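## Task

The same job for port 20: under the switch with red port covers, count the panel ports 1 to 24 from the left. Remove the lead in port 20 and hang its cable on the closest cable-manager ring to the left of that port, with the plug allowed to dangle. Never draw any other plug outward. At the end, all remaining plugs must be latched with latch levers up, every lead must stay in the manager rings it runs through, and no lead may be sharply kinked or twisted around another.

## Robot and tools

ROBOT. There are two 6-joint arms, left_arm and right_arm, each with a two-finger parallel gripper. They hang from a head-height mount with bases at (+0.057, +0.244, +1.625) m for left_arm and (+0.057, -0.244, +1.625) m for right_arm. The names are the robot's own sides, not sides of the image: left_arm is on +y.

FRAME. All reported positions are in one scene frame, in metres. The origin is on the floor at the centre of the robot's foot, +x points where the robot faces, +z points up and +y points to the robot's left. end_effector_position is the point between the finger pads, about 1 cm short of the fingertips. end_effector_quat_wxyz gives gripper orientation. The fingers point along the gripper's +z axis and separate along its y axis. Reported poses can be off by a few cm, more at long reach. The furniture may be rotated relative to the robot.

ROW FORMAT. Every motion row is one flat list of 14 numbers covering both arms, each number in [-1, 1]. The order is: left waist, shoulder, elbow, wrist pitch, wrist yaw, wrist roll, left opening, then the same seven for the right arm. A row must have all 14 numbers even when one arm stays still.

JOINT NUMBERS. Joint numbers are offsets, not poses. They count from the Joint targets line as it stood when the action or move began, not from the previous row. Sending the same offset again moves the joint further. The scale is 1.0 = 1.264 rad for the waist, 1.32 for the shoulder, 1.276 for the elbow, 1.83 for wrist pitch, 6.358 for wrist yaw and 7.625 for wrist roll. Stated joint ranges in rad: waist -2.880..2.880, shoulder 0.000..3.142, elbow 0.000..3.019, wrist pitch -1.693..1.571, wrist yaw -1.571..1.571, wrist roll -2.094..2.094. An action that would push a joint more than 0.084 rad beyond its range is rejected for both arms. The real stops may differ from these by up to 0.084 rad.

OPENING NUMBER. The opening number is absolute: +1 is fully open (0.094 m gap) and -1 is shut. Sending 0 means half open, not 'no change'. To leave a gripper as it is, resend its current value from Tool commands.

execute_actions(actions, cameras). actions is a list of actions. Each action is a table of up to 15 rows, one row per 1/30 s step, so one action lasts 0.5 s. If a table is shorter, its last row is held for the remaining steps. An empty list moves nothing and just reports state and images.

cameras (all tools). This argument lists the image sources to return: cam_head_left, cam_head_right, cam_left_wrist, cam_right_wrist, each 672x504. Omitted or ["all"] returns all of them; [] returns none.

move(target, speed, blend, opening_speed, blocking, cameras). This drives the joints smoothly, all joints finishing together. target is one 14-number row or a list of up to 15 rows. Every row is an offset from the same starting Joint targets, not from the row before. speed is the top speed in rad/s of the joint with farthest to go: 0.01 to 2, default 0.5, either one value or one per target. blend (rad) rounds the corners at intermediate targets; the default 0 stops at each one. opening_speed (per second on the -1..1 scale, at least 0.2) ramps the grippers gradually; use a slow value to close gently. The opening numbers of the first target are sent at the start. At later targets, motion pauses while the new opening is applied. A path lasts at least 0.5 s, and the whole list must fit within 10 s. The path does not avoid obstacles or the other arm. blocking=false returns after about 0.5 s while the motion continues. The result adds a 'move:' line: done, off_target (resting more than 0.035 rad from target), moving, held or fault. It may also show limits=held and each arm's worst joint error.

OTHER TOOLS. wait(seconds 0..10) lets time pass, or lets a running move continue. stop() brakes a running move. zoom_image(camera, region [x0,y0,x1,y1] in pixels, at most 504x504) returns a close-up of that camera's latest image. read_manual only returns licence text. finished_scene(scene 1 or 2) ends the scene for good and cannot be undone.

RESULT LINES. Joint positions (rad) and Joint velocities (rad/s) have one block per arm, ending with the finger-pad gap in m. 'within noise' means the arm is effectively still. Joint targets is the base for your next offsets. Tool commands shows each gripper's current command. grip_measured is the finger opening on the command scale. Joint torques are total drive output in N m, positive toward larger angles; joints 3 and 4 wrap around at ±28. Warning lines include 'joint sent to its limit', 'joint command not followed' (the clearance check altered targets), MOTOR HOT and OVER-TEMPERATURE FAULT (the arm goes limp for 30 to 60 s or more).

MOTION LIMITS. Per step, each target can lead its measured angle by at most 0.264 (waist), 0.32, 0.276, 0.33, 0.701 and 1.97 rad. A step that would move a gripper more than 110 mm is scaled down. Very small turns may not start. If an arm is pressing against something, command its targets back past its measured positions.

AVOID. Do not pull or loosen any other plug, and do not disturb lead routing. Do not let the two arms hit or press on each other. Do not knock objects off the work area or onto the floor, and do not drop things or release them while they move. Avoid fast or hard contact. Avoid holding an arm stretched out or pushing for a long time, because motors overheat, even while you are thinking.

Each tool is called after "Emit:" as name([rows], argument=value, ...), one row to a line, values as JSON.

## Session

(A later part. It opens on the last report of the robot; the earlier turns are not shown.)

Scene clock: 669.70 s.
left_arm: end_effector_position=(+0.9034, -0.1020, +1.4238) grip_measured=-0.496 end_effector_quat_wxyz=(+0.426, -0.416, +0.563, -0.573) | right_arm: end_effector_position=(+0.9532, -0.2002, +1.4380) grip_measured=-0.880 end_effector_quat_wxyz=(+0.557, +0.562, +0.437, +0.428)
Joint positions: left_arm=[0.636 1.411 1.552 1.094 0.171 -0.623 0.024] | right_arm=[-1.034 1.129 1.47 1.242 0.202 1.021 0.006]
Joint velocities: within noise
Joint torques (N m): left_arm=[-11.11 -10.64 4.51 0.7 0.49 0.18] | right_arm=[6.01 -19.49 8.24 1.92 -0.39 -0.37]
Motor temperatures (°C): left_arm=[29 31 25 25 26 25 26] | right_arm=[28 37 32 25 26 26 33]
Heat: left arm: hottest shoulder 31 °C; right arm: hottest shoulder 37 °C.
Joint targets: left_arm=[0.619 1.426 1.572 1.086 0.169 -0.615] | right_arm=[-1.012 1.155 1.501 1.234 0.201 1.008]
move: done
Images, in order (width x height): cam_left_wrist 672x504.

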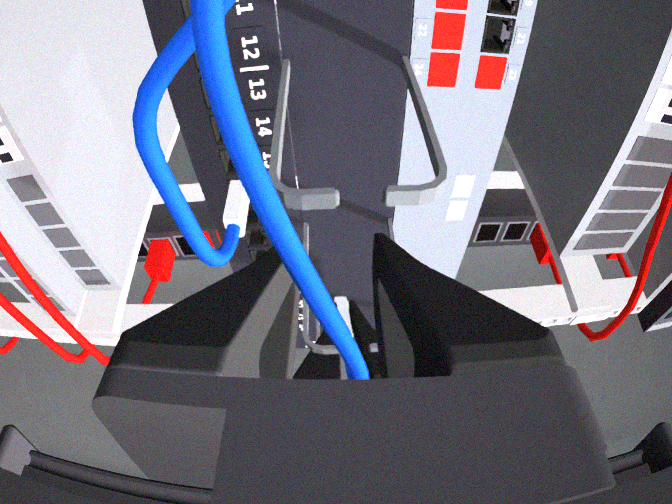

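Emit:
zoom_image(camera="cam_left_wrist", region=[200, 170, 440, 390])

Scaled by 2.100 from the camera's 672x504 image, which has a finer 960x720 frame.

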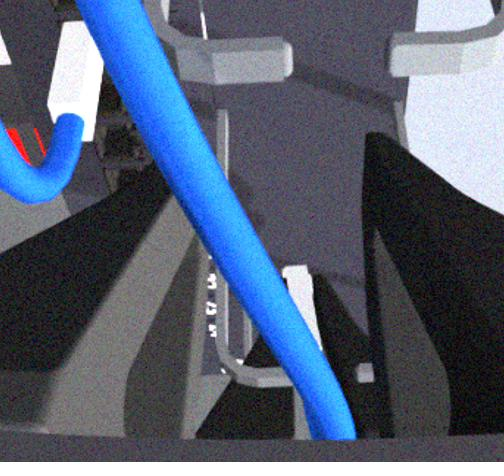

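Emit:
move(target=[0,0,0,0,0,0,-0.91,0,0,0,0,0,0,-0.92], opening_speed=0.4, cameras=["cam_left_wrist","cam_right_wrist"])

Emit:
zoom_image(camera="cam_left_wrist", region=[200, 170, 440, 390])

Scene clock: 677.30 s.
left_arm: end_effector_position=(+0.9032, -0.1026, +1.4243) grip_measured=-0.900 end_effector_quat_wxyz=(+0.425, -0.417, +0.563, -0.573) | right_arm: end_effector_position=(+0.9532, -0.2002, +1.4380) grip_measured=-0.880 end_effector_quat_wxyz=(+0.557, +0.562, +0.437, +0.428)
Joint positions: left_arm=[0.634 1.412 1.552 1.094 0.171 -0.623 0.005] | right_arm=[-1.034 1.129 1.47 1.242 0.202 1.021 0.006]
Joint velocities: within noise
Joint torques (N m): left_arm=[-11.16 -10.23 4.59 0.76 0.48 0.15] | right_arm=[5.95 -19.31 8.25 1.88 -0.38 -0.36]
Motor temperatures (°C): left_arm=[29 31 25 25 26 25 26] | right_arm=[28 37 32 25 26 26 33]
Heat: left arm: hottest shoulder 31 °C; right arm: hottest shoulder 37 °C.
Joint targets: left_arm=[0.619 1.426 1.572 1.086 0.170 -0.615] | right_arm=[-1.012 1.155 1.501 1.234 0.201 1.008]
move: done
Images, in order (width x height): cam_left_wrist 672x504, cam_right_wrist 672x504.

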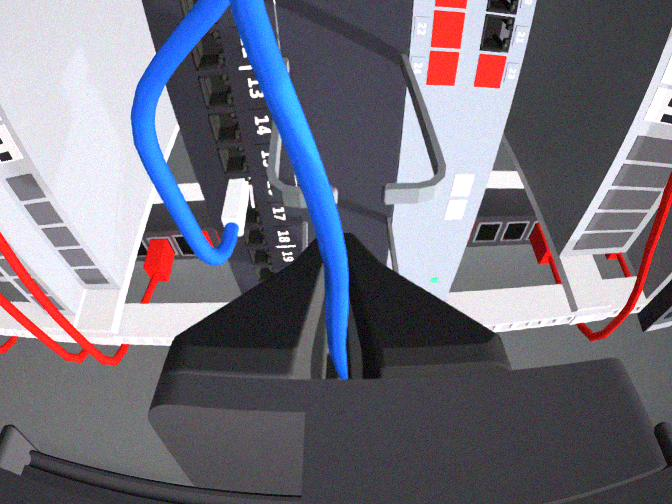

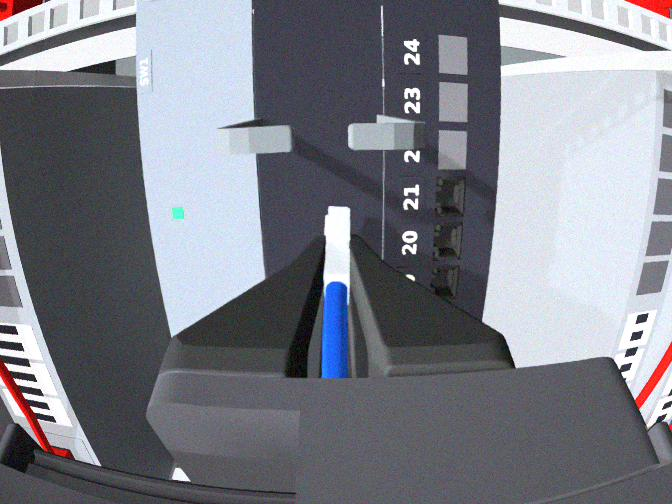

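Scaled by 2.100 from the camera's 672x504 image, which has a finer 960x720 frame.

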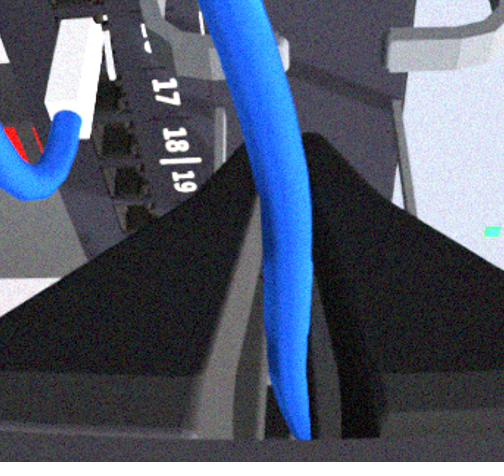

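Emit:
move([
  [0,0,0,0,0,0,-0.7,0,0,0,0,0,0,-0.92],
  [-0.003,0.016,0.050,-0.0235,0,0,-0.7,0,0,0,0,0,0,-0.92],
], speed=0.1, opening_speed=0.5, cameras=["cam_left_wrist","cam_right_wrist"])

Emit:
zoom_image(camera="cam_left_wrist", region=[200, 170, 440, 390])

Scene clock: 698.33 s.
left_arm: end_effector_position=(+0.9177, -0.1073, +1.4212) grip_measured=-0.703 end_effector_quat_wxyz=(+0.423, -0.417, +0.564, -0.573) | right_arm: end_effector_position=(+0.9532, -0.2001, +1.4380) grip_measured=-0.880 end_effector_quat_wxyz=(+0.557, +0.562, +0.437, +0.428)
Joint positions: left_arm=[0.634 1.433 1.612 1.051 0.17 -0.623 0.014] | right_arm=[-1.034 1.129 1.47 1.242 0.202 1.021 0.006]
Joint velocities: within noise
Joint torques (N m): left_arm=[-11.28 -10.87 5.05 0.87 0.52 0.18] | right_arm=[5.95 -19.49 8.24 1.91 -0.39 -0.36]
Motor temperatures (°C): left_arm=[29 31 25 25 26 25 26] | right_arm=[28 37 32 25 26 26 33]
Heat: left arm: hottest shoulder 31 °C; right arm: hottest shoulder 37 °C.
Joint targets: left_arm=[0.616 1.447 1.636 1.043 0.169 -0.615] | right_arm=[-1.012 1.155 1.501 1.234 0.201 1.008]
move: done
Images, in order (width x height): cam_left_wrist 672x504, cam_right_wrist 672x504.

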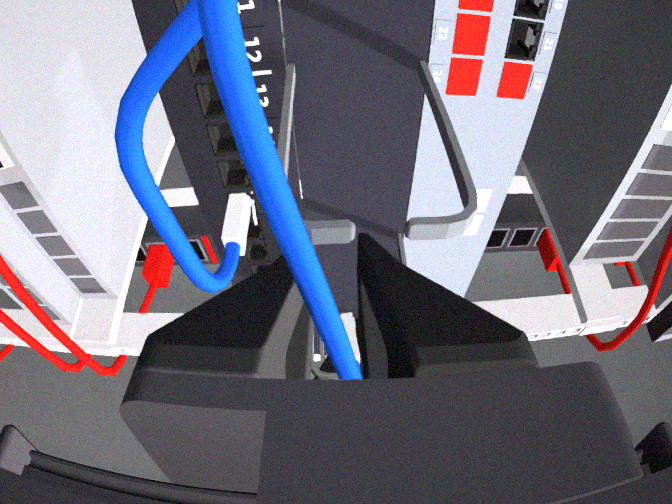

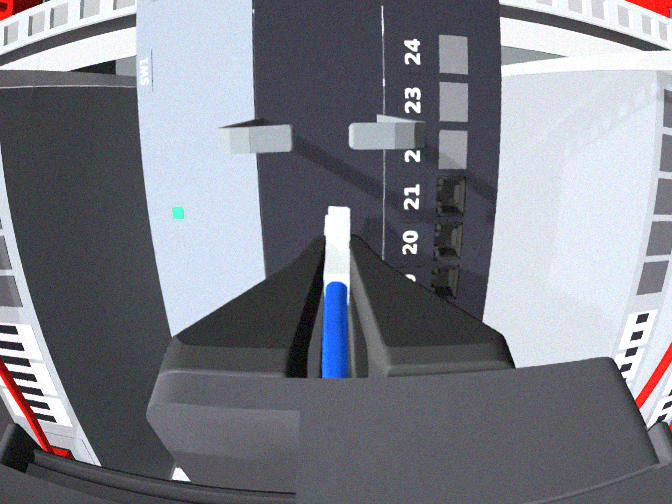

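Scaled by 2.100 from the camera's 672x504 image, which has a finer 960x720 frame.

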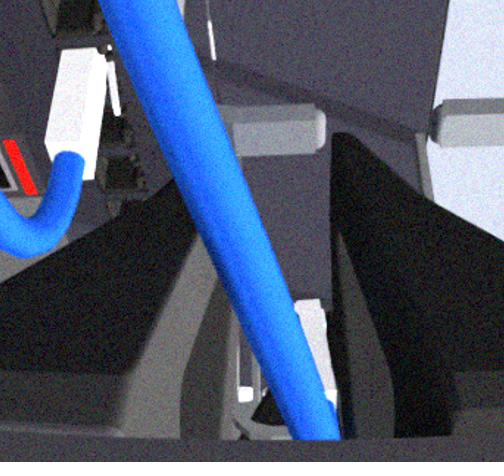

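Emit:
move([
  [0,0,0,0,0,0,-0.35,0,0,0,0,0,0,-0.92],
  [0.027,-0.0545,-0.1136,0.0557,0.0005,-0.001,-0.35,0,0,0,0,0,0,-0.92],
], speed=0.15, opening_speed=0.5, cameras=["cam_left_wrist"])

Emit:
zoom_image(camera="cam_left_wrist", region=[200, 170, 440, 390])

Scene clock: 710.37 s.
left_arm: end_effector_position=(+0.8913, -0.0962, +1.4296) grip_measured=-0.353 end_effector_quat_wxyz=(+0.428, -0.417, +0.560, -0.573) | right_arm: end_effector_position=(+0.9532, -0.1999, +1.4378) grip_measured=-0.880 end_effector_quat_wxyz=(+0.557, +0.562, +0.437, +0.428)
Joint positions: left_arm=[0.633 1.387 1.497 1.131 0.171 -0.623 0.03] | right_arm=[-1.033 1.129 1.47 1.242 0.202 1.021 0.006]
Joint velocities: within noise
Joint torques (N m): left_arm=[-7.47 -12.22 2.4 1.68 0.66 0.09] | right_arm=[5.89 -19.37 8.24 1.89 -0.39 -0.36]
Motor temperatures (°C): left_arm=[30 31 26 25 26 25 26] | right_arm=[28 37 32 25 26 26 33]
Heat: left arm: hottest shoulder 31 °C; right arm: hottest shoulder 37 °C.
Joint targets: left_arm=[0.650 1.375 1.491 1.145 0.173 -0.623] | right_arm=[-1.012 1.156 1.501 1.234 0.201 1.008]
move: done
Images, in order (width x height): cam_left_wrist 672x504.

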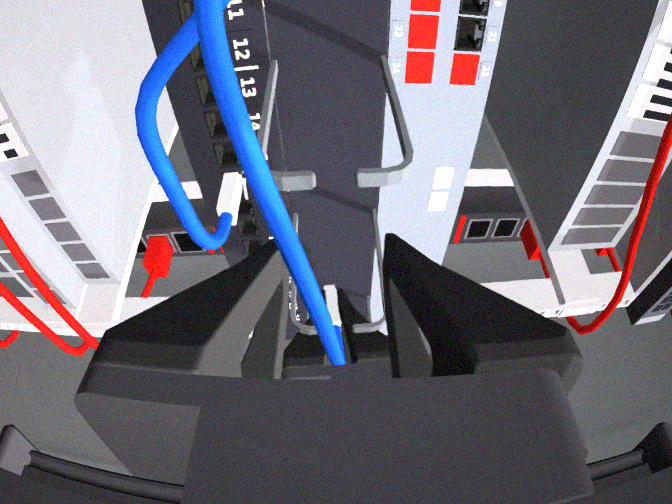

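Scaled by 2.100 from the camera's 672x504 image, which has a finer 960x720 frame.

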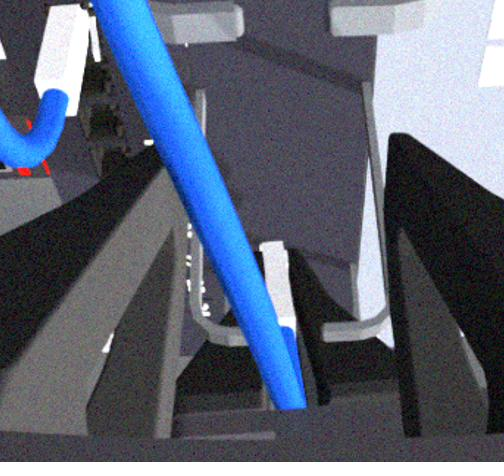

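Emit:
move([
  [0,-0.0075,-0.024,0.0113,0,0,-0.35,0,0,0,0,0,0,-0.92],
  [0,-0.0075,-0.024,0.0113,0,0,-0.91,0,0,0,0,0,0,-0.92],
], speed=0.15, opening_speed=0.5, cameras=["cam_left_wrist"])

Emit:
zoom_image(camera="cam_left_wrist", region=[200, 170, 440, 390])

Scene clock: 722.63 s.
left_arm: end_effector_position=(+0.8823, -0.0948, +1.4295) grip_measured=-0.910 end_effector_quat_wxyz=(+0.427, -0.417, +0.561, -0.573) | right_arm: end_effector_position=(+0.9532, -0.1999, +1.4378) grip_measured=-0.880 end_effector_quat_wxyz=(+0.557, +0.562, +0.437, +0.428)
Joint positions: left_arm=[0.634 1.378 1.466 1.152 0.171 -0.623 0.004] | right_arm=[-1.033 1.129 1.47 1.242 0.202 1.021 0.006]
Joint velocities: within noise
Joint torques (N m): left_arm=[-7.71 -12.34 2.37 1.57 0.62 0.1] | right_arm=[5.83 -19.43 8.2 1.91 -0.39 -0.36]
Motor temperatures (°C): left_arm=[29 31 26 25 26 25 26] | right_arm=[28 37 32 25 26 26 33]
Heat: left arm: hottest shoulder 31 °C; right arm: hottest shoulder 37 °C.
Joint targets: left_arm=[0.650 1.365 1.461 1.166 0.173 -0.623] | right_arm=[-1.012 1.156 1.501 1.234 0.201 1.008]
move: done
Images, in order (width x height): cam_left_wrist 672x504.

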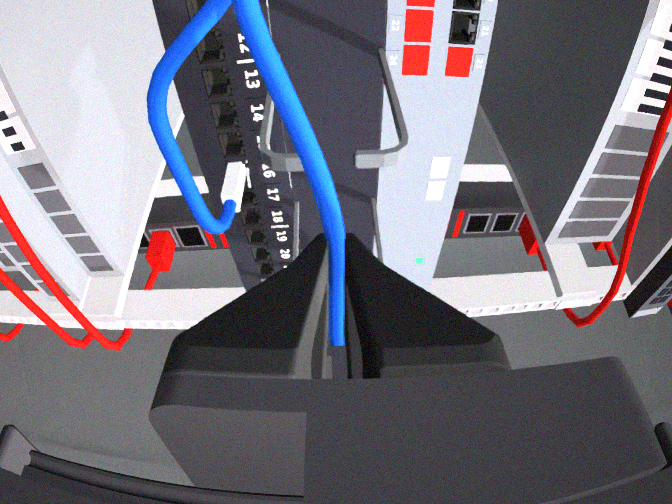

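Scaled by 2.100 from the camera's 672x504 image, which has a finer 960x720 frame.

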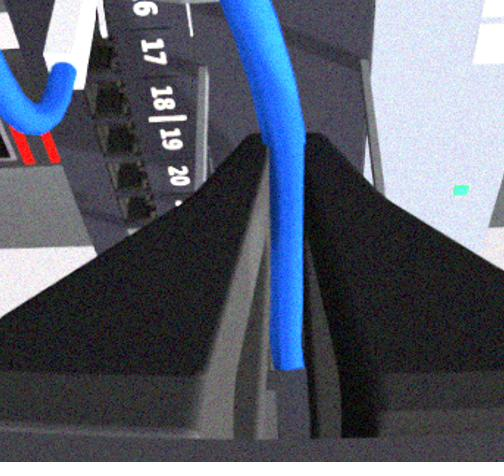

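Emit:
move(target=[-0.0427,-0.0114,-0.0094,-0.0033,-0.0013,0.0042,-0.91,0,0,0,0,0,0,-0.92], speed=0.1, cameras=["cam_left_wrist"])

Emit:
zoom_image(camera="cam_left_wrist", region=[200, 100, 440, 320])

Scene clock: 746.73 s.
left_arm: end_effector_position=(+0.8825, -0.0947, +1.4407) grip_measured=-0.906 end_effector_quat_wxyz=(+0.430, -0.417, +0.560, -0.572) | right_arm: end_effector_position=(+0.9532, -0.1995, +1.4380) grip_measured=-0.880 end_effector_quat_wxyz=(+0.557, +0.563, +0.436, +0.428)
Joint positions: left_arm=[0.613 1.364 1.454 1.152 0.164 -0.601 0.004] | right_arm=[-1.032 1.129 1.47 1.242 0.202 1.021 0.006]
Joint velocities: within noise
Joint torques (N m): left_arm=[-10.52 -12.22 2.29 1.22 0.59 0.2] | right_arm=[5.71 -19.55 8.25 1.88 -0.39 -0.38]
Motor temperatures (°C): left_arm=[29 31 25 25 26 25 26] | right_arm=[28 37 32 25 26 26 33]
Heat: left arm: hottest shoulder 31 °C; right arm: hottest shoulder 37 °C.
Joint targets: left_arm=[0.596 1.350 1.449 1.160 0.164 -0.591] | right_arm=[-1.011 1.156 1.501 1.234 0.201 1.008]
move: done
Images, in order (width x height): cam_left_wrist 672x504.

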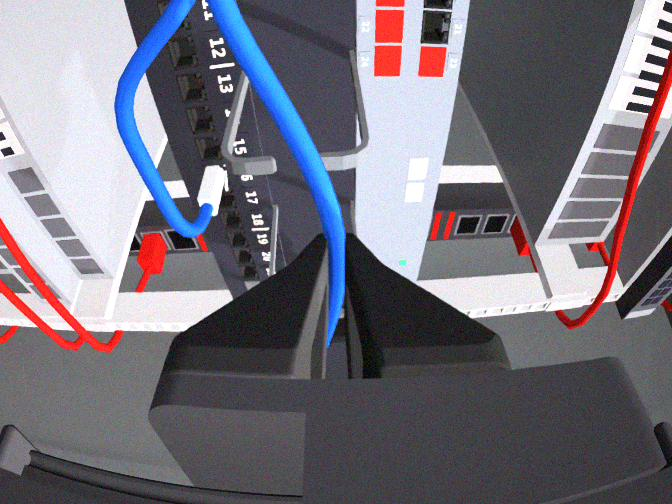

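Scaled by 2.100 from the camera's 672x504 image, which has a finer 960x720 frame.

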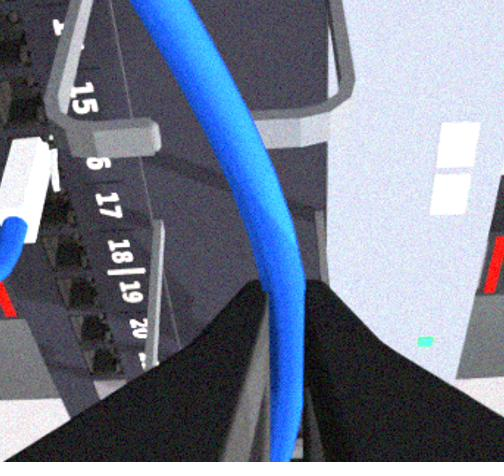

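Emit:
move(target=[0.0305,0.027,0.03,0,0,-0.0025,-0.91,0,0,0,0,0,0,-0.92], speed=0.1, cameras=["cam_left_wrist"])

Emit:
zoom_image(camera="cam_left_wrist", region=[200, 100, 440, 320])

Scene clock: 761.77 s.
left_arm: end_effector_position=(+0.8848, -0.0947, +1.4375) grip_measured=-0.907 end_effector_quat_wxyz=(+0.432, -0.417, +0.560, -0.571) | right_arm: end_effector_position=(+0.9532, -0.1995, +1.4380) grip_measured=-0.880 end_effector_quat_wxyz=(+0.557, +0.563, +0.436, +0.428)
Joint positions: left_arm=[0.618 1.372 1.466 1.152 0.164 -0.603 0.004] | right_arm=[-1.032 1.129 1.47 1.242 0.202 1.021 0.006]
Joint velocities: left_arm=[-0.015 -0.005 -0.012 -0.032 0.007 -0.066 0.017] | right_arm=[within noise]
Joint torques (N m): left_arm=[-7.41 -10.29 4.4 1.43 0.58 0.01] | right_arm=[5.71 -19.6 8.23 1.96 -0.37 -0.37]
Motor temperatures (°C): left_arm=[29 31 25 25 26 25 27] | right_arm=[28 37 32 25 26 26 33]
Heat: left arm: hottest shoulder 31 °C; right arm: hottest shoulder 37 °C.
Joint targets: left_arm=[0.634 1.386 1.487 1.160 0.164 -0.610] | right_arm=[-1.011 1.156 1.501 1.234 0.201 1.008]
move: done
Images, in order (width x height): cam_left_wrist 672x504.

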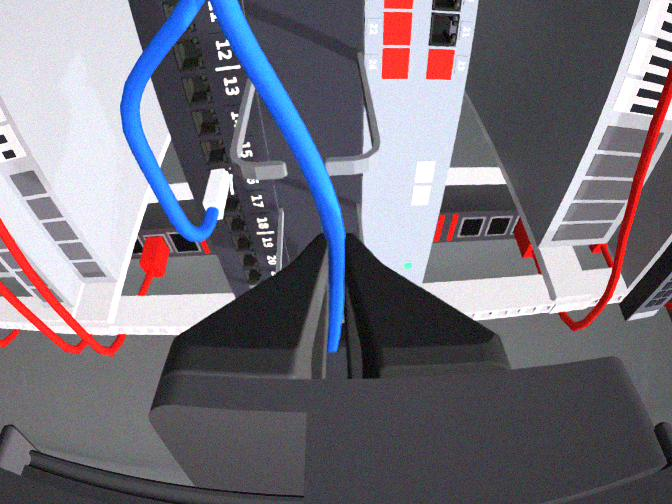

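Scaled by 2.100 from the camera's 672x504 image, which has a finer 960x720 frame.

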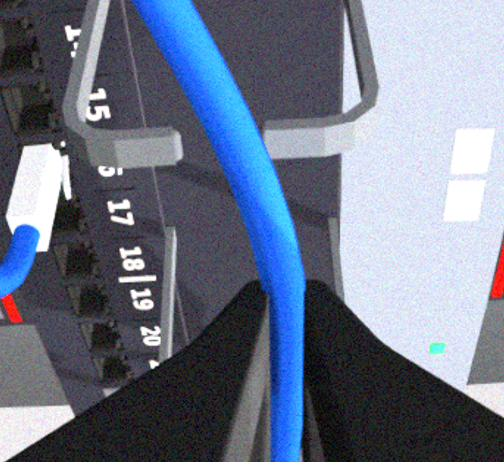

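Emit:
move(target=[0,0.022,0.078,-0.046,0,0,-0.91,0,0,0,0,0,0,-0.92], speed=0.12, cameras=["cam_left_wrist","cam_right_wrist"])

Emit:
zoom_image(camera="cam_left_wrist", region=[200, 100, 440, 320])

Scene clock: 767.90 s.
left_arm: end_effector_position=(+0.9125, -0.0965, +1.4359) grip_measured=-0.905 end_effector_quat_wxyz=(+0.434, -0.417, +0.559, -0.570) | right_arm: end_effector_position=(+0.9532, -0.1995, +1.4380) grip_measured=-0.880 end_effector_quat_wxyz=(+0.557, +0.563, +0.436, +0.428)
Joint positions: left_arm=[0.62 1.398 1.562 1.086 0.164 -0.604 0.004] | right_arm=[-1.032 1.129 1.47 1.242 0.202 1.021 0.006]
Joint velocities: left_arm=[0.005 -0.015 0.002 -0.012 -0.066 0.051 0.008] | right_arm=[within noise]
Joint torques (N m): left_arm=[-8.18 -10.46 5.07 0.62 0.58 0.02] | right_arm=[5.66 -19.37 8.24 1.92 -0.38 -0.36]
Motor temperatures (°C): left_arm=[29 31 25 25 26 25 27] | right_arm=[28 37 32 25 26 26 33]
Heat: left arm: hottest shoulder 31 °C; right arm: hottest shoulder 37 °C.
Joint targets: left_arm=[0.634 1.415 1.586 1.076 0.164 -0.610] | right_arm=[-1.011 1.156 1.501 1.234 0.201 1.008]
move: done
Images, in order (width x height): cam_left_wrist 672x504, cam_right_wrist 672x504.

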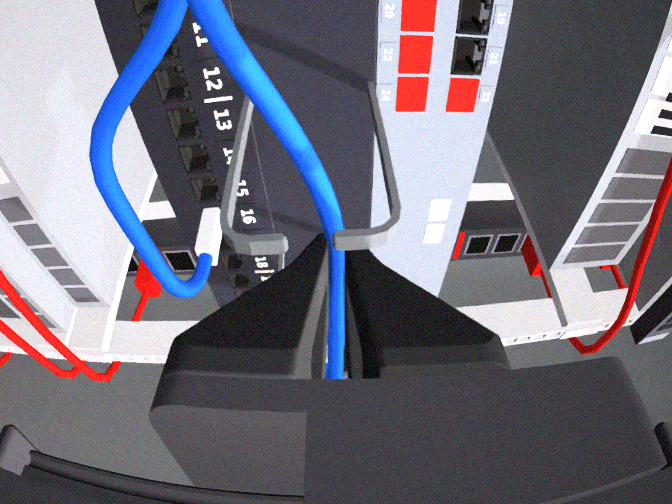

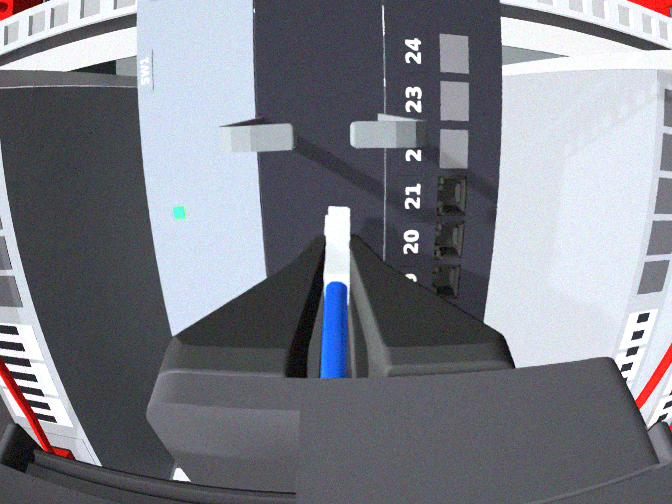

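Scaled by 2.100 from the camera's 672x504 image, which has a finer 960x720 frame.

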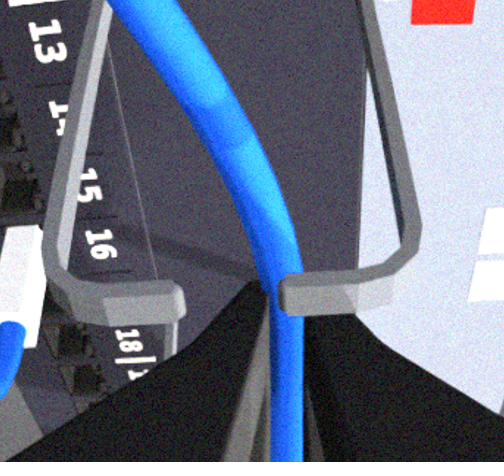

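Emit:
move(target=[0.004,0.025,0.0795,-0.0425,-0.0006,0,-0.91,0,0,0,0,0,0,-0.92], speed=0.12, cameras=["cam_left_wrist","cam_right_wrist","cam_head_left"])

Emit:
zoom_image(camera="cam_left_wrist", region=[200, 150, 440, 370])

Emit:
zoom_image(camera="cam_head_left", region=[320, 160, 460, 265])

Scene clock: 774.10 s.
left_arm: end_effector_position=(+0.9307, -0.1092, +1.4256) grip_measured=-0.905 end_effector_quat_wxyz=(+0.423, -0.416, +0.568, -0.571) | right_arm: end_effector_position=(+0.9544, -0.2007, +1.4393) grip_measured=-0.880 end_effector_quat_wxyz=(+0.558, +0.563, +0.434, +0.428)
Joint positions: left_arm=[0.622 1.438 1.652 1.007 0.162 -0.605 0.004] | right_arm=[-1.032 1.129 1.474 1.242 0.204 1.021 0.006]
Joint velocities: within noise
Joint torques (N m): left_arm=[-8.35 -11.52 6.05 0.73 0.53 0.05] | right_arm=[5.66 -19.43 7.91 1.88 -0.47 -0.35]
Motor temperatures (°C): left_arm=[29 31 25 25 26 25 27] | right_arm=[28 37 32 25 26 26 33]
Heat: left arm: hottest shoulder 31 °C; right arm: hottest shoulder 37 °C.
Joint targets: left_arm=[0.639 1.448 1.688 0.998 0.161 -0.610] | right_arm=[-1.011 1.156 1.500 1.234 0.201 1.008]
move: done
Images, in order (width x height): cam_head_left 672x504, cam_left_wrist 672x504, cam_right_wrist 672x504.

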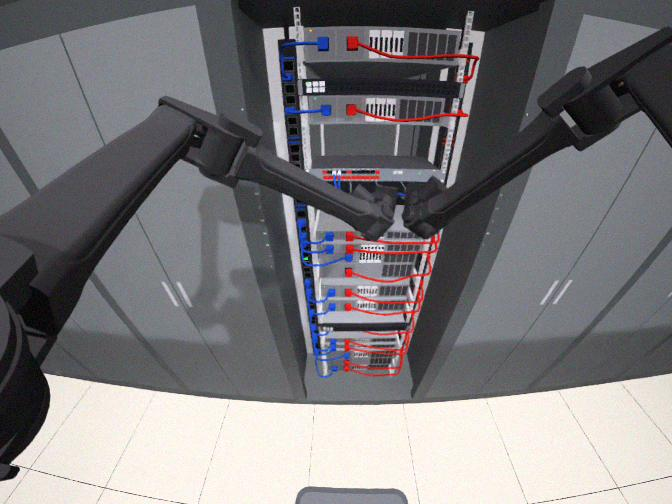

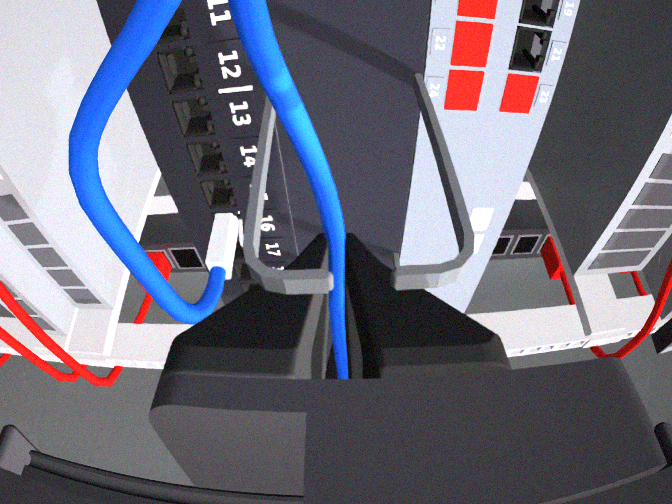

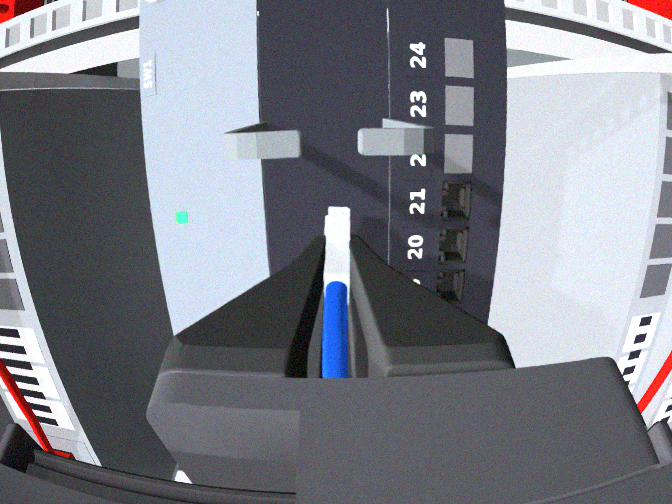

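Scaled by 2.100 from the camera's 672x504 image, which has a finer 960x720 frame.

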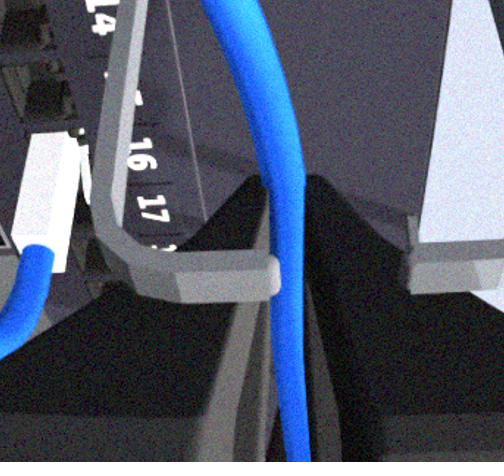

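Scaled by 3.600 from the camera's 672x504 image, which has a finer 960x720 frame.

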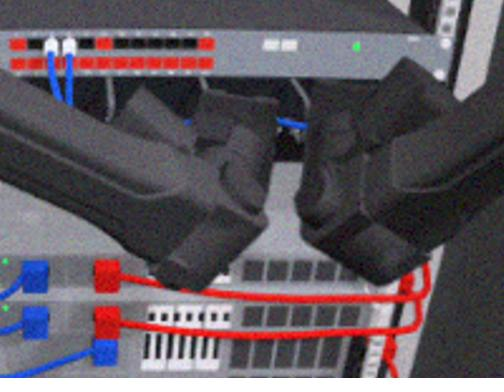

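Emit:
move(target=[-0.039,-0.026,-0.035,0,0,0.0024,-0.91,0.0119,-0.045,-0.032,-0.002,0,-0.002,-0.92], speed=0.08, cameras=["cam_left_wrist","cam_right_wrist"])

Emit:
zoom_image(camera="cam_left_wrist", region=[200, 150, 440, 390])

Scene clock: 796.73 s.
left_arm: end_effector_position=(+0.9302, -0.1092, +1.4300) grip_measured=-0.910 end_effector_quat_wxyz=(+0.421, -0.418, +0.566, -0.572) | right_arm: end_effector_position=(+0.9560, -0.2036, +1.4460) grip_measured=-0.880 end_effector_quat_wxyz=(+0.562, +0.561, +0.436, +0.424)
Joint positions: left_arm=[0.614 1.43 1.645 1.006 0.158 -0.604 0.004] | right_arm=[-1.027 1.117 1.472 1.238 0.206 1.003 0.006]
Joint velocities: within noise
Joint torques (N m): left_arm=[-11.69 -13.27 3.1 0.73 0.66 0.24] | right_arm=[6.59 -23.36 4.25 1.94 -0.55 -0.35]
Motor temperatures (°C): left_arm=[29 31 26 25 26 25 27] | right_arm=[28 37 32 25 26 26 33]
Heat: left arm: hottest shoulder 31 °C; right arm: hottest shoulder 37 °C.
Joint targets: left_arm=[0.590 1.414 1.643 0.998 0.161 -0.592] | right_arm=[-0.996 1.096 1.459 1.230 0.201 0.993]
move: done
Images, in order (width x height): cam_left_wrist 672x504, cam_right_wrist 672x504.

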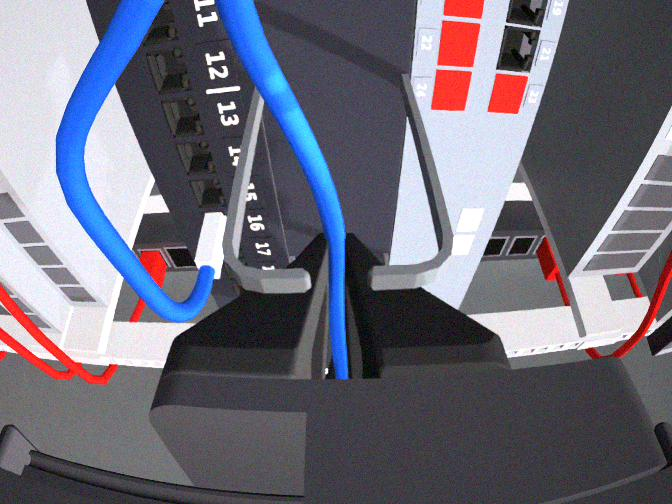

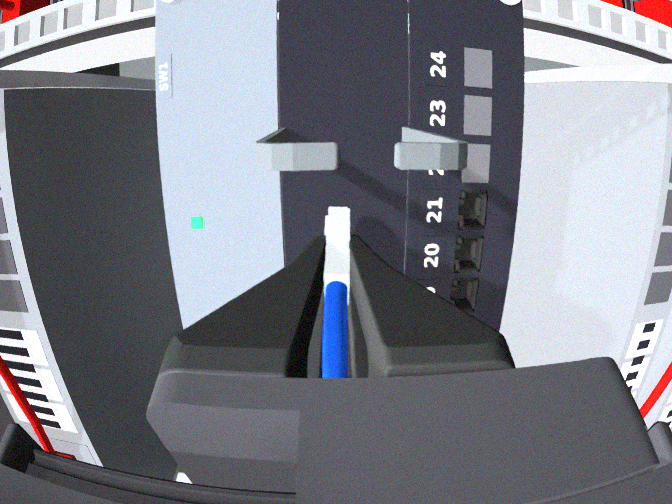

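Scaled by 2.100 from the camera's 672x504 image, which has a finer 960x720 frame.

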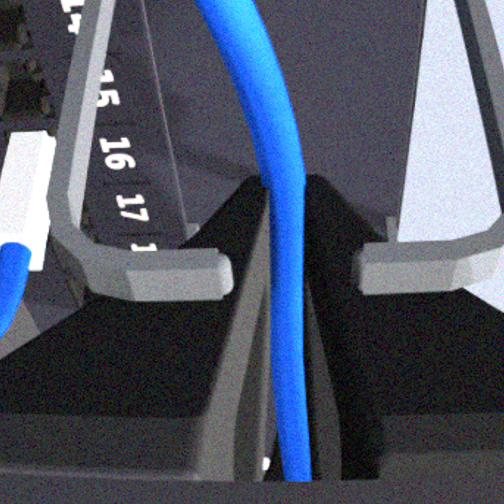

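Emit:
execute_actions(actions=[], cameras=["cam_head_left","cam_head_right"])

Emit:
zoom_image(camera="cam_head_left", region=[375, 175, 435, 220])

Emit:
zoom_image(camera="cam_head_right", region=[330, 175, 390, 220])

Scene clock: 804.63 s.
left_arm: end_effector_position=(+0.9304, -0.1092, +1.4308) grip_measured=-0.907 end_effector_quat_wxyz=(+0.421, -0.418, +0.566, -0.572) | right_arm: end_effector_position=(+0.9558, -0.2036, +1.4460) grip_measured=-0.880 end_effector_quat_wxyz=(+0.562, +0.561, +0.436, +0.424)
Joint positions: left_arm=[0.612 1.43 1.644 1.006 0.158 -0.603 0.004] | right_arm=[-1.027 1.117 1.472 1.238 0.206 1.002 0.006]
Joint velocities: within noise
Joint torques (N m): left_arm=[-11.63 -13.04 3.25 0.79 0.66 0.19] | right_arm=[6.48 -23.47 4.36 1.98 -0.55 -0.34]
Motor temperatures (°C): left_arm=[29 31 26 25 26 25 27] | right_arm=[28 37 32 25 26 26 33]
Heat: left arm: hottest shoulder 31 °C; right arm: hottest shoulder 37 °C.
Joint targets: left_arm=[0.590 1.413 1.643 0.998 0.161 -0.592] | right_arm=[-0.996 1.096 1.460 1.230 0.201 0.993]
Tool commands: left_gripper/opening=-0.91 right_gripper/opening=-0.92
Images, in order (width x height): cam_head_left 672x504, cam_head_right 672x504.

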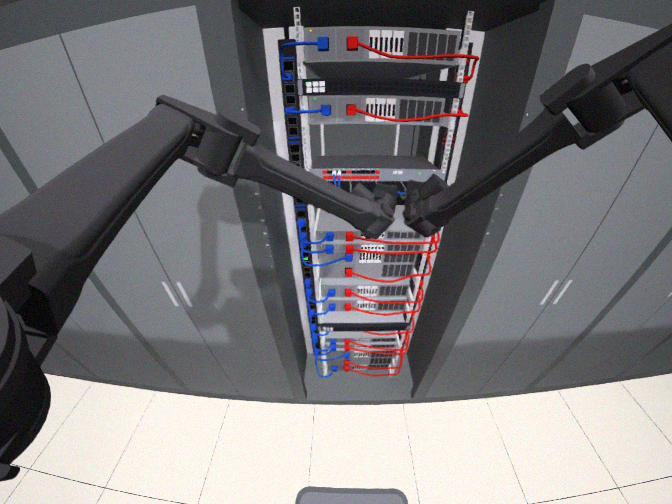

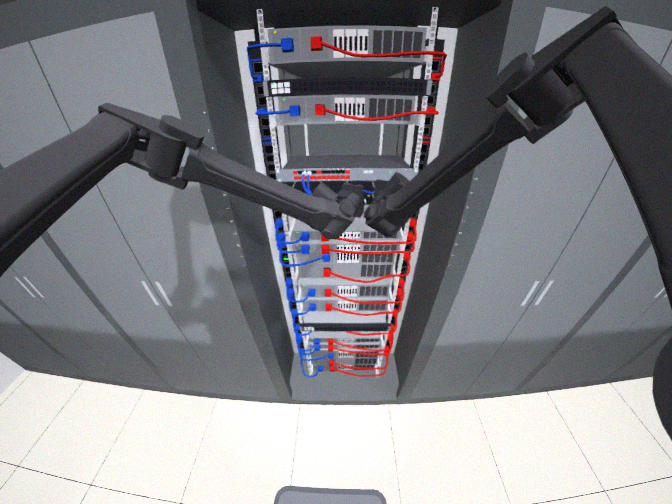

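Scaled by 8.400 from the camera's 672x504 image, which has a finer 960x720 frame.

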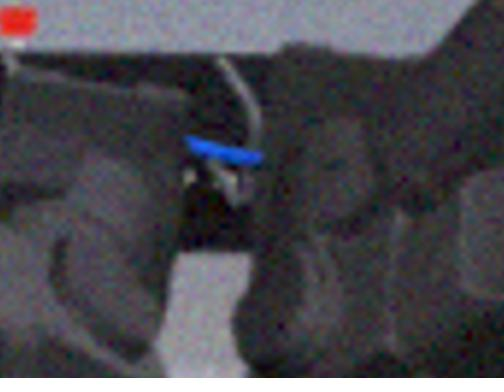

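Scaled by 8.400 from the camera's 672x504 image, which has a finer 960x720 frame.

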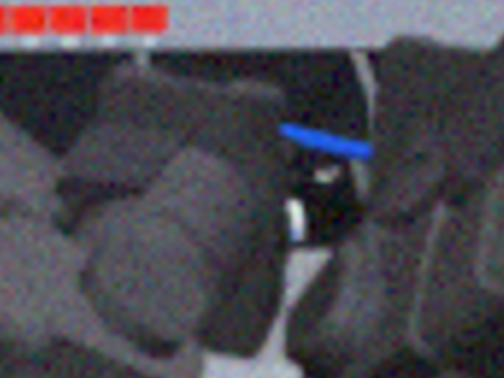

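Emit:
move(target=[-0.005,0.036,0.050,-0.0115,0,0,-0.91,0,0,0,0,0,0,-0.92], speed=0.08, cameras=["cam_left_wrist","cam_head_right","cam_head_left"])

Emit:
zoom_image(camera="cam_head_left", region=[385, 180, 420, 206])

Emit:
zoom_image(camera="cam_head_right", region=[350, 180, 385, 206])

Scene clock: 819.57 s.
left_arm: end_effector_position=(+0.9366, -0.1146, +1.4303) grip_measured=-0.910 end_effector_quat_wxyz=(+0.419, -0.419, +0.566, -0.573) | right_arm: end_effector_position=(+0.9557, -0.2036, +1.4458) grip_measured=-0.880 end_effector_quat_wxyz=(+0.562, +0.561, +0.436, +0.423)
Joint positions: left_arm=[0.607 1.446 1.678 0.986 0.158 -0.602 0.004] | right_arm=[-1.027 1.117 1.471 1.238 0.207 1.002 0.006]
Joint velocities: within noise
Joint torques (N m): left_arm=[-11.99 -10.52 5.71 0.62 0.68 0.22] | right_arm=[6.42 -23.3 4.37 1.92 -0.56 -0.33]
Motor temperatures (°C): left_arm=[30 32 26 25 26 25 27] | right_arm=[28 37 31 25 26 26 33]
Heat: left arm: hottest shoulder 32 °C; right arm: hottest shoulder 37 °C.
Joint targets: left_arm=[0.584 1.461 1.707 0.977 0.161 -0.592] | right_arm=[-0.996 1.096 1.459 1.230 0.200 0.993]
move: done
Images, in order (width x height): cam_head_left 672x504, cam_head_right 672x504, cam_left_wrist 672x504.

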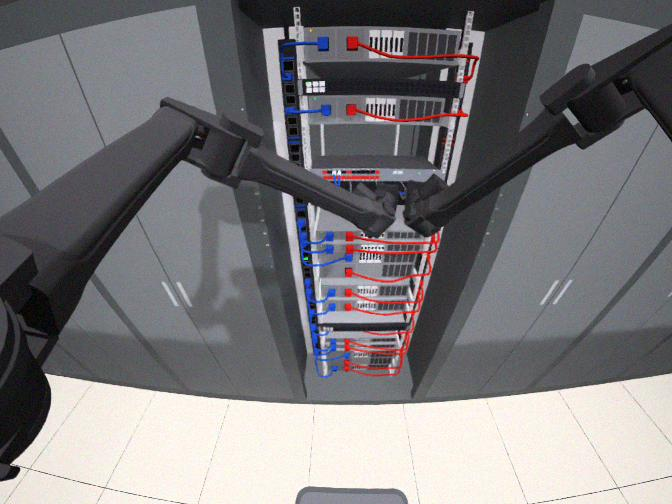

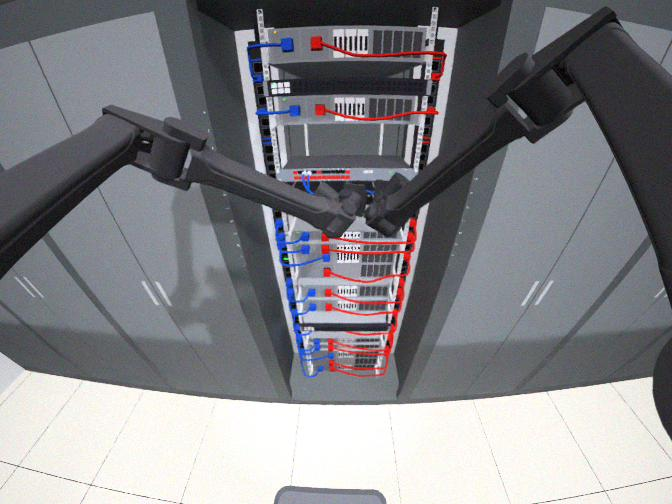

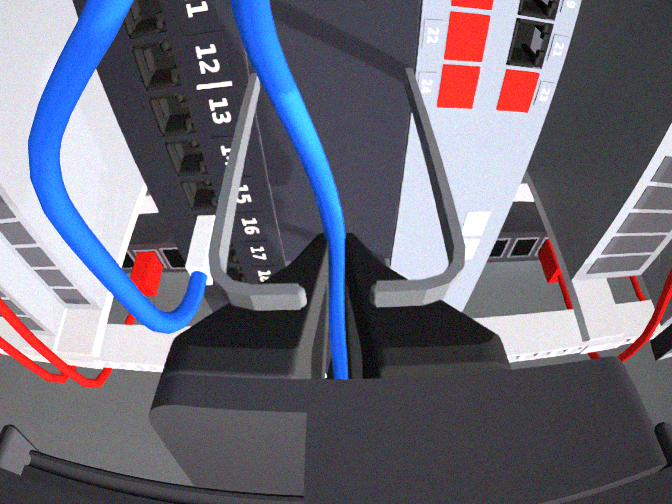

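Scaled by 14.400 from the camera's 672x504 image, which has a finer 960x720 frame.

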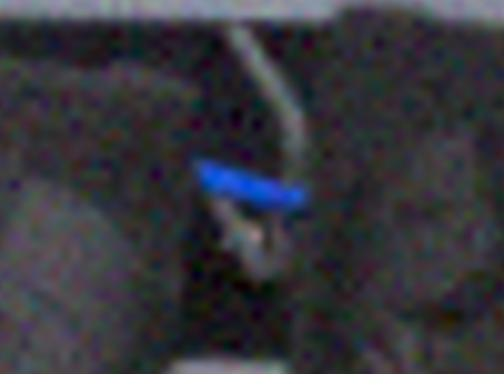

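Scaled by 14.400 from the camera's 672x504 image, which has a finer 960x720 frame.

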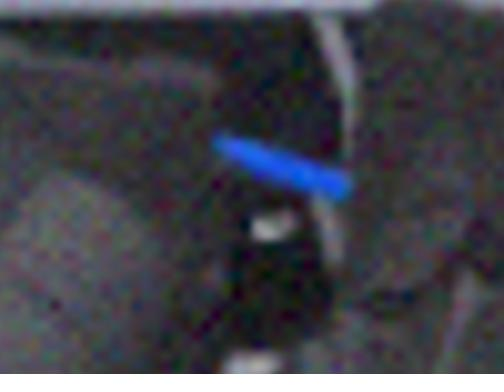

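Emit:
move(target=[0,0,0,0,0,0,-0.91,0,0,0,0,0,0,-0.78], opening_speed=0.2, cameras=["cam_left_wrist","cam_right_wrist","cam_head_right","cam_head_left"])

Emit:
zoom_image(camera="cam_head_left", region=[385, 180, 420, 206])

Emit:
zoom_image(camera="cam_head_right", region=[350, 180, 385, 206])

Scene clock: 832.70 s.
left_arm: end_effector_position=(+0.9379, -0.1164, +1.4337) grip_measured=-0.905 end_effector_quat_wxyz=(+0.419, -0.420, +0.563, -0.576) | right_arm: end_effector_position=(+0.9565, -0.2046, +1.4528) grip_measured=-0.783 end_effector_quat_wxyz=(+0.562, +0.562, +0.432, +0.427)
Joint positions: left_arm=[0.6 1.447 1.683 0.985 0.159 -0.601 0.004] | right_arm=[-1.017 1.106 1.468 1.238 0.205 1.002 0.01]
Joint velocities: within noise
Joint torques (N m): left_arm=[-11.81 -10.4 5.31 0.68 0.64 0.2] | right_arm=[5.71 -22.42 4.77 1.95 -0.51 -0.33]
Motor temperatures (°C): left_arm=[30 31 26 25 26 25 27] | right_arm=[28 38 31 25 26 26 33]
Heat: left arm: hottest shoulder 31 °C; right arm: hottest shoulder 38 °C.
Joint targets: left_arm=[0.584 1.461 1.707 0.977 0.161 -0.592] | right_arm=[-0.996 1.096 1.460 1.230 0.201 0.992]
move: done

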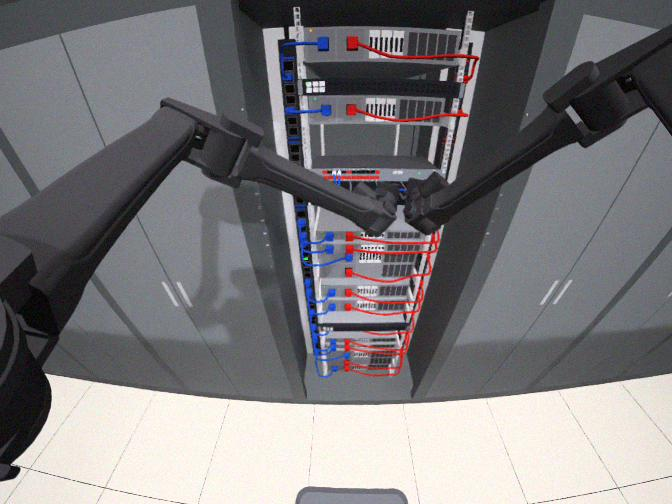

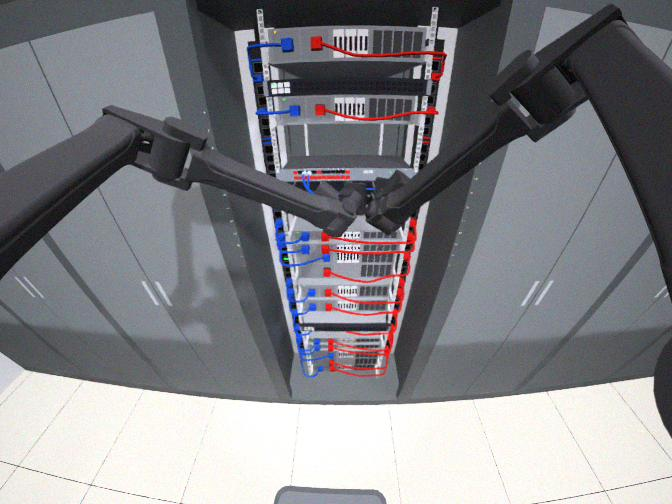

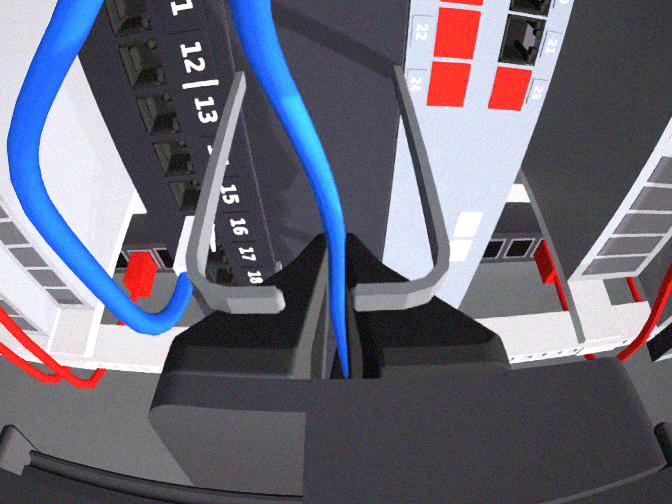

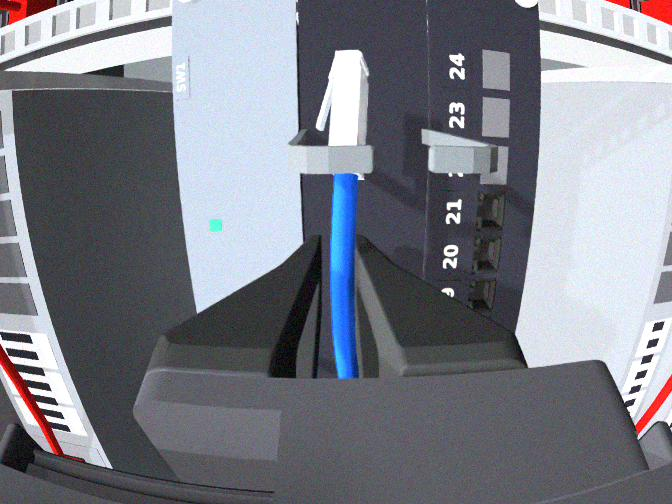

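Scaled by 14.400 from the camera's 672x504 image, which has a finer 960x720 frame.

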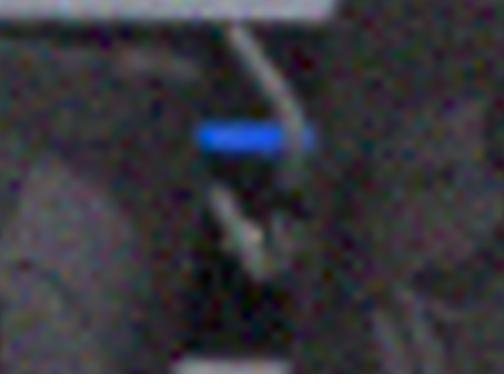

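Scaled by 14.400 from the camera's 672x504 image, which has a finer 960x720 frame.

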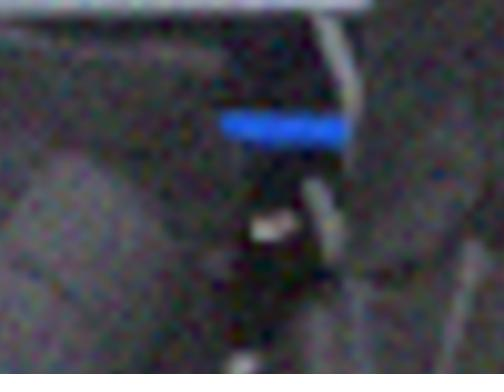

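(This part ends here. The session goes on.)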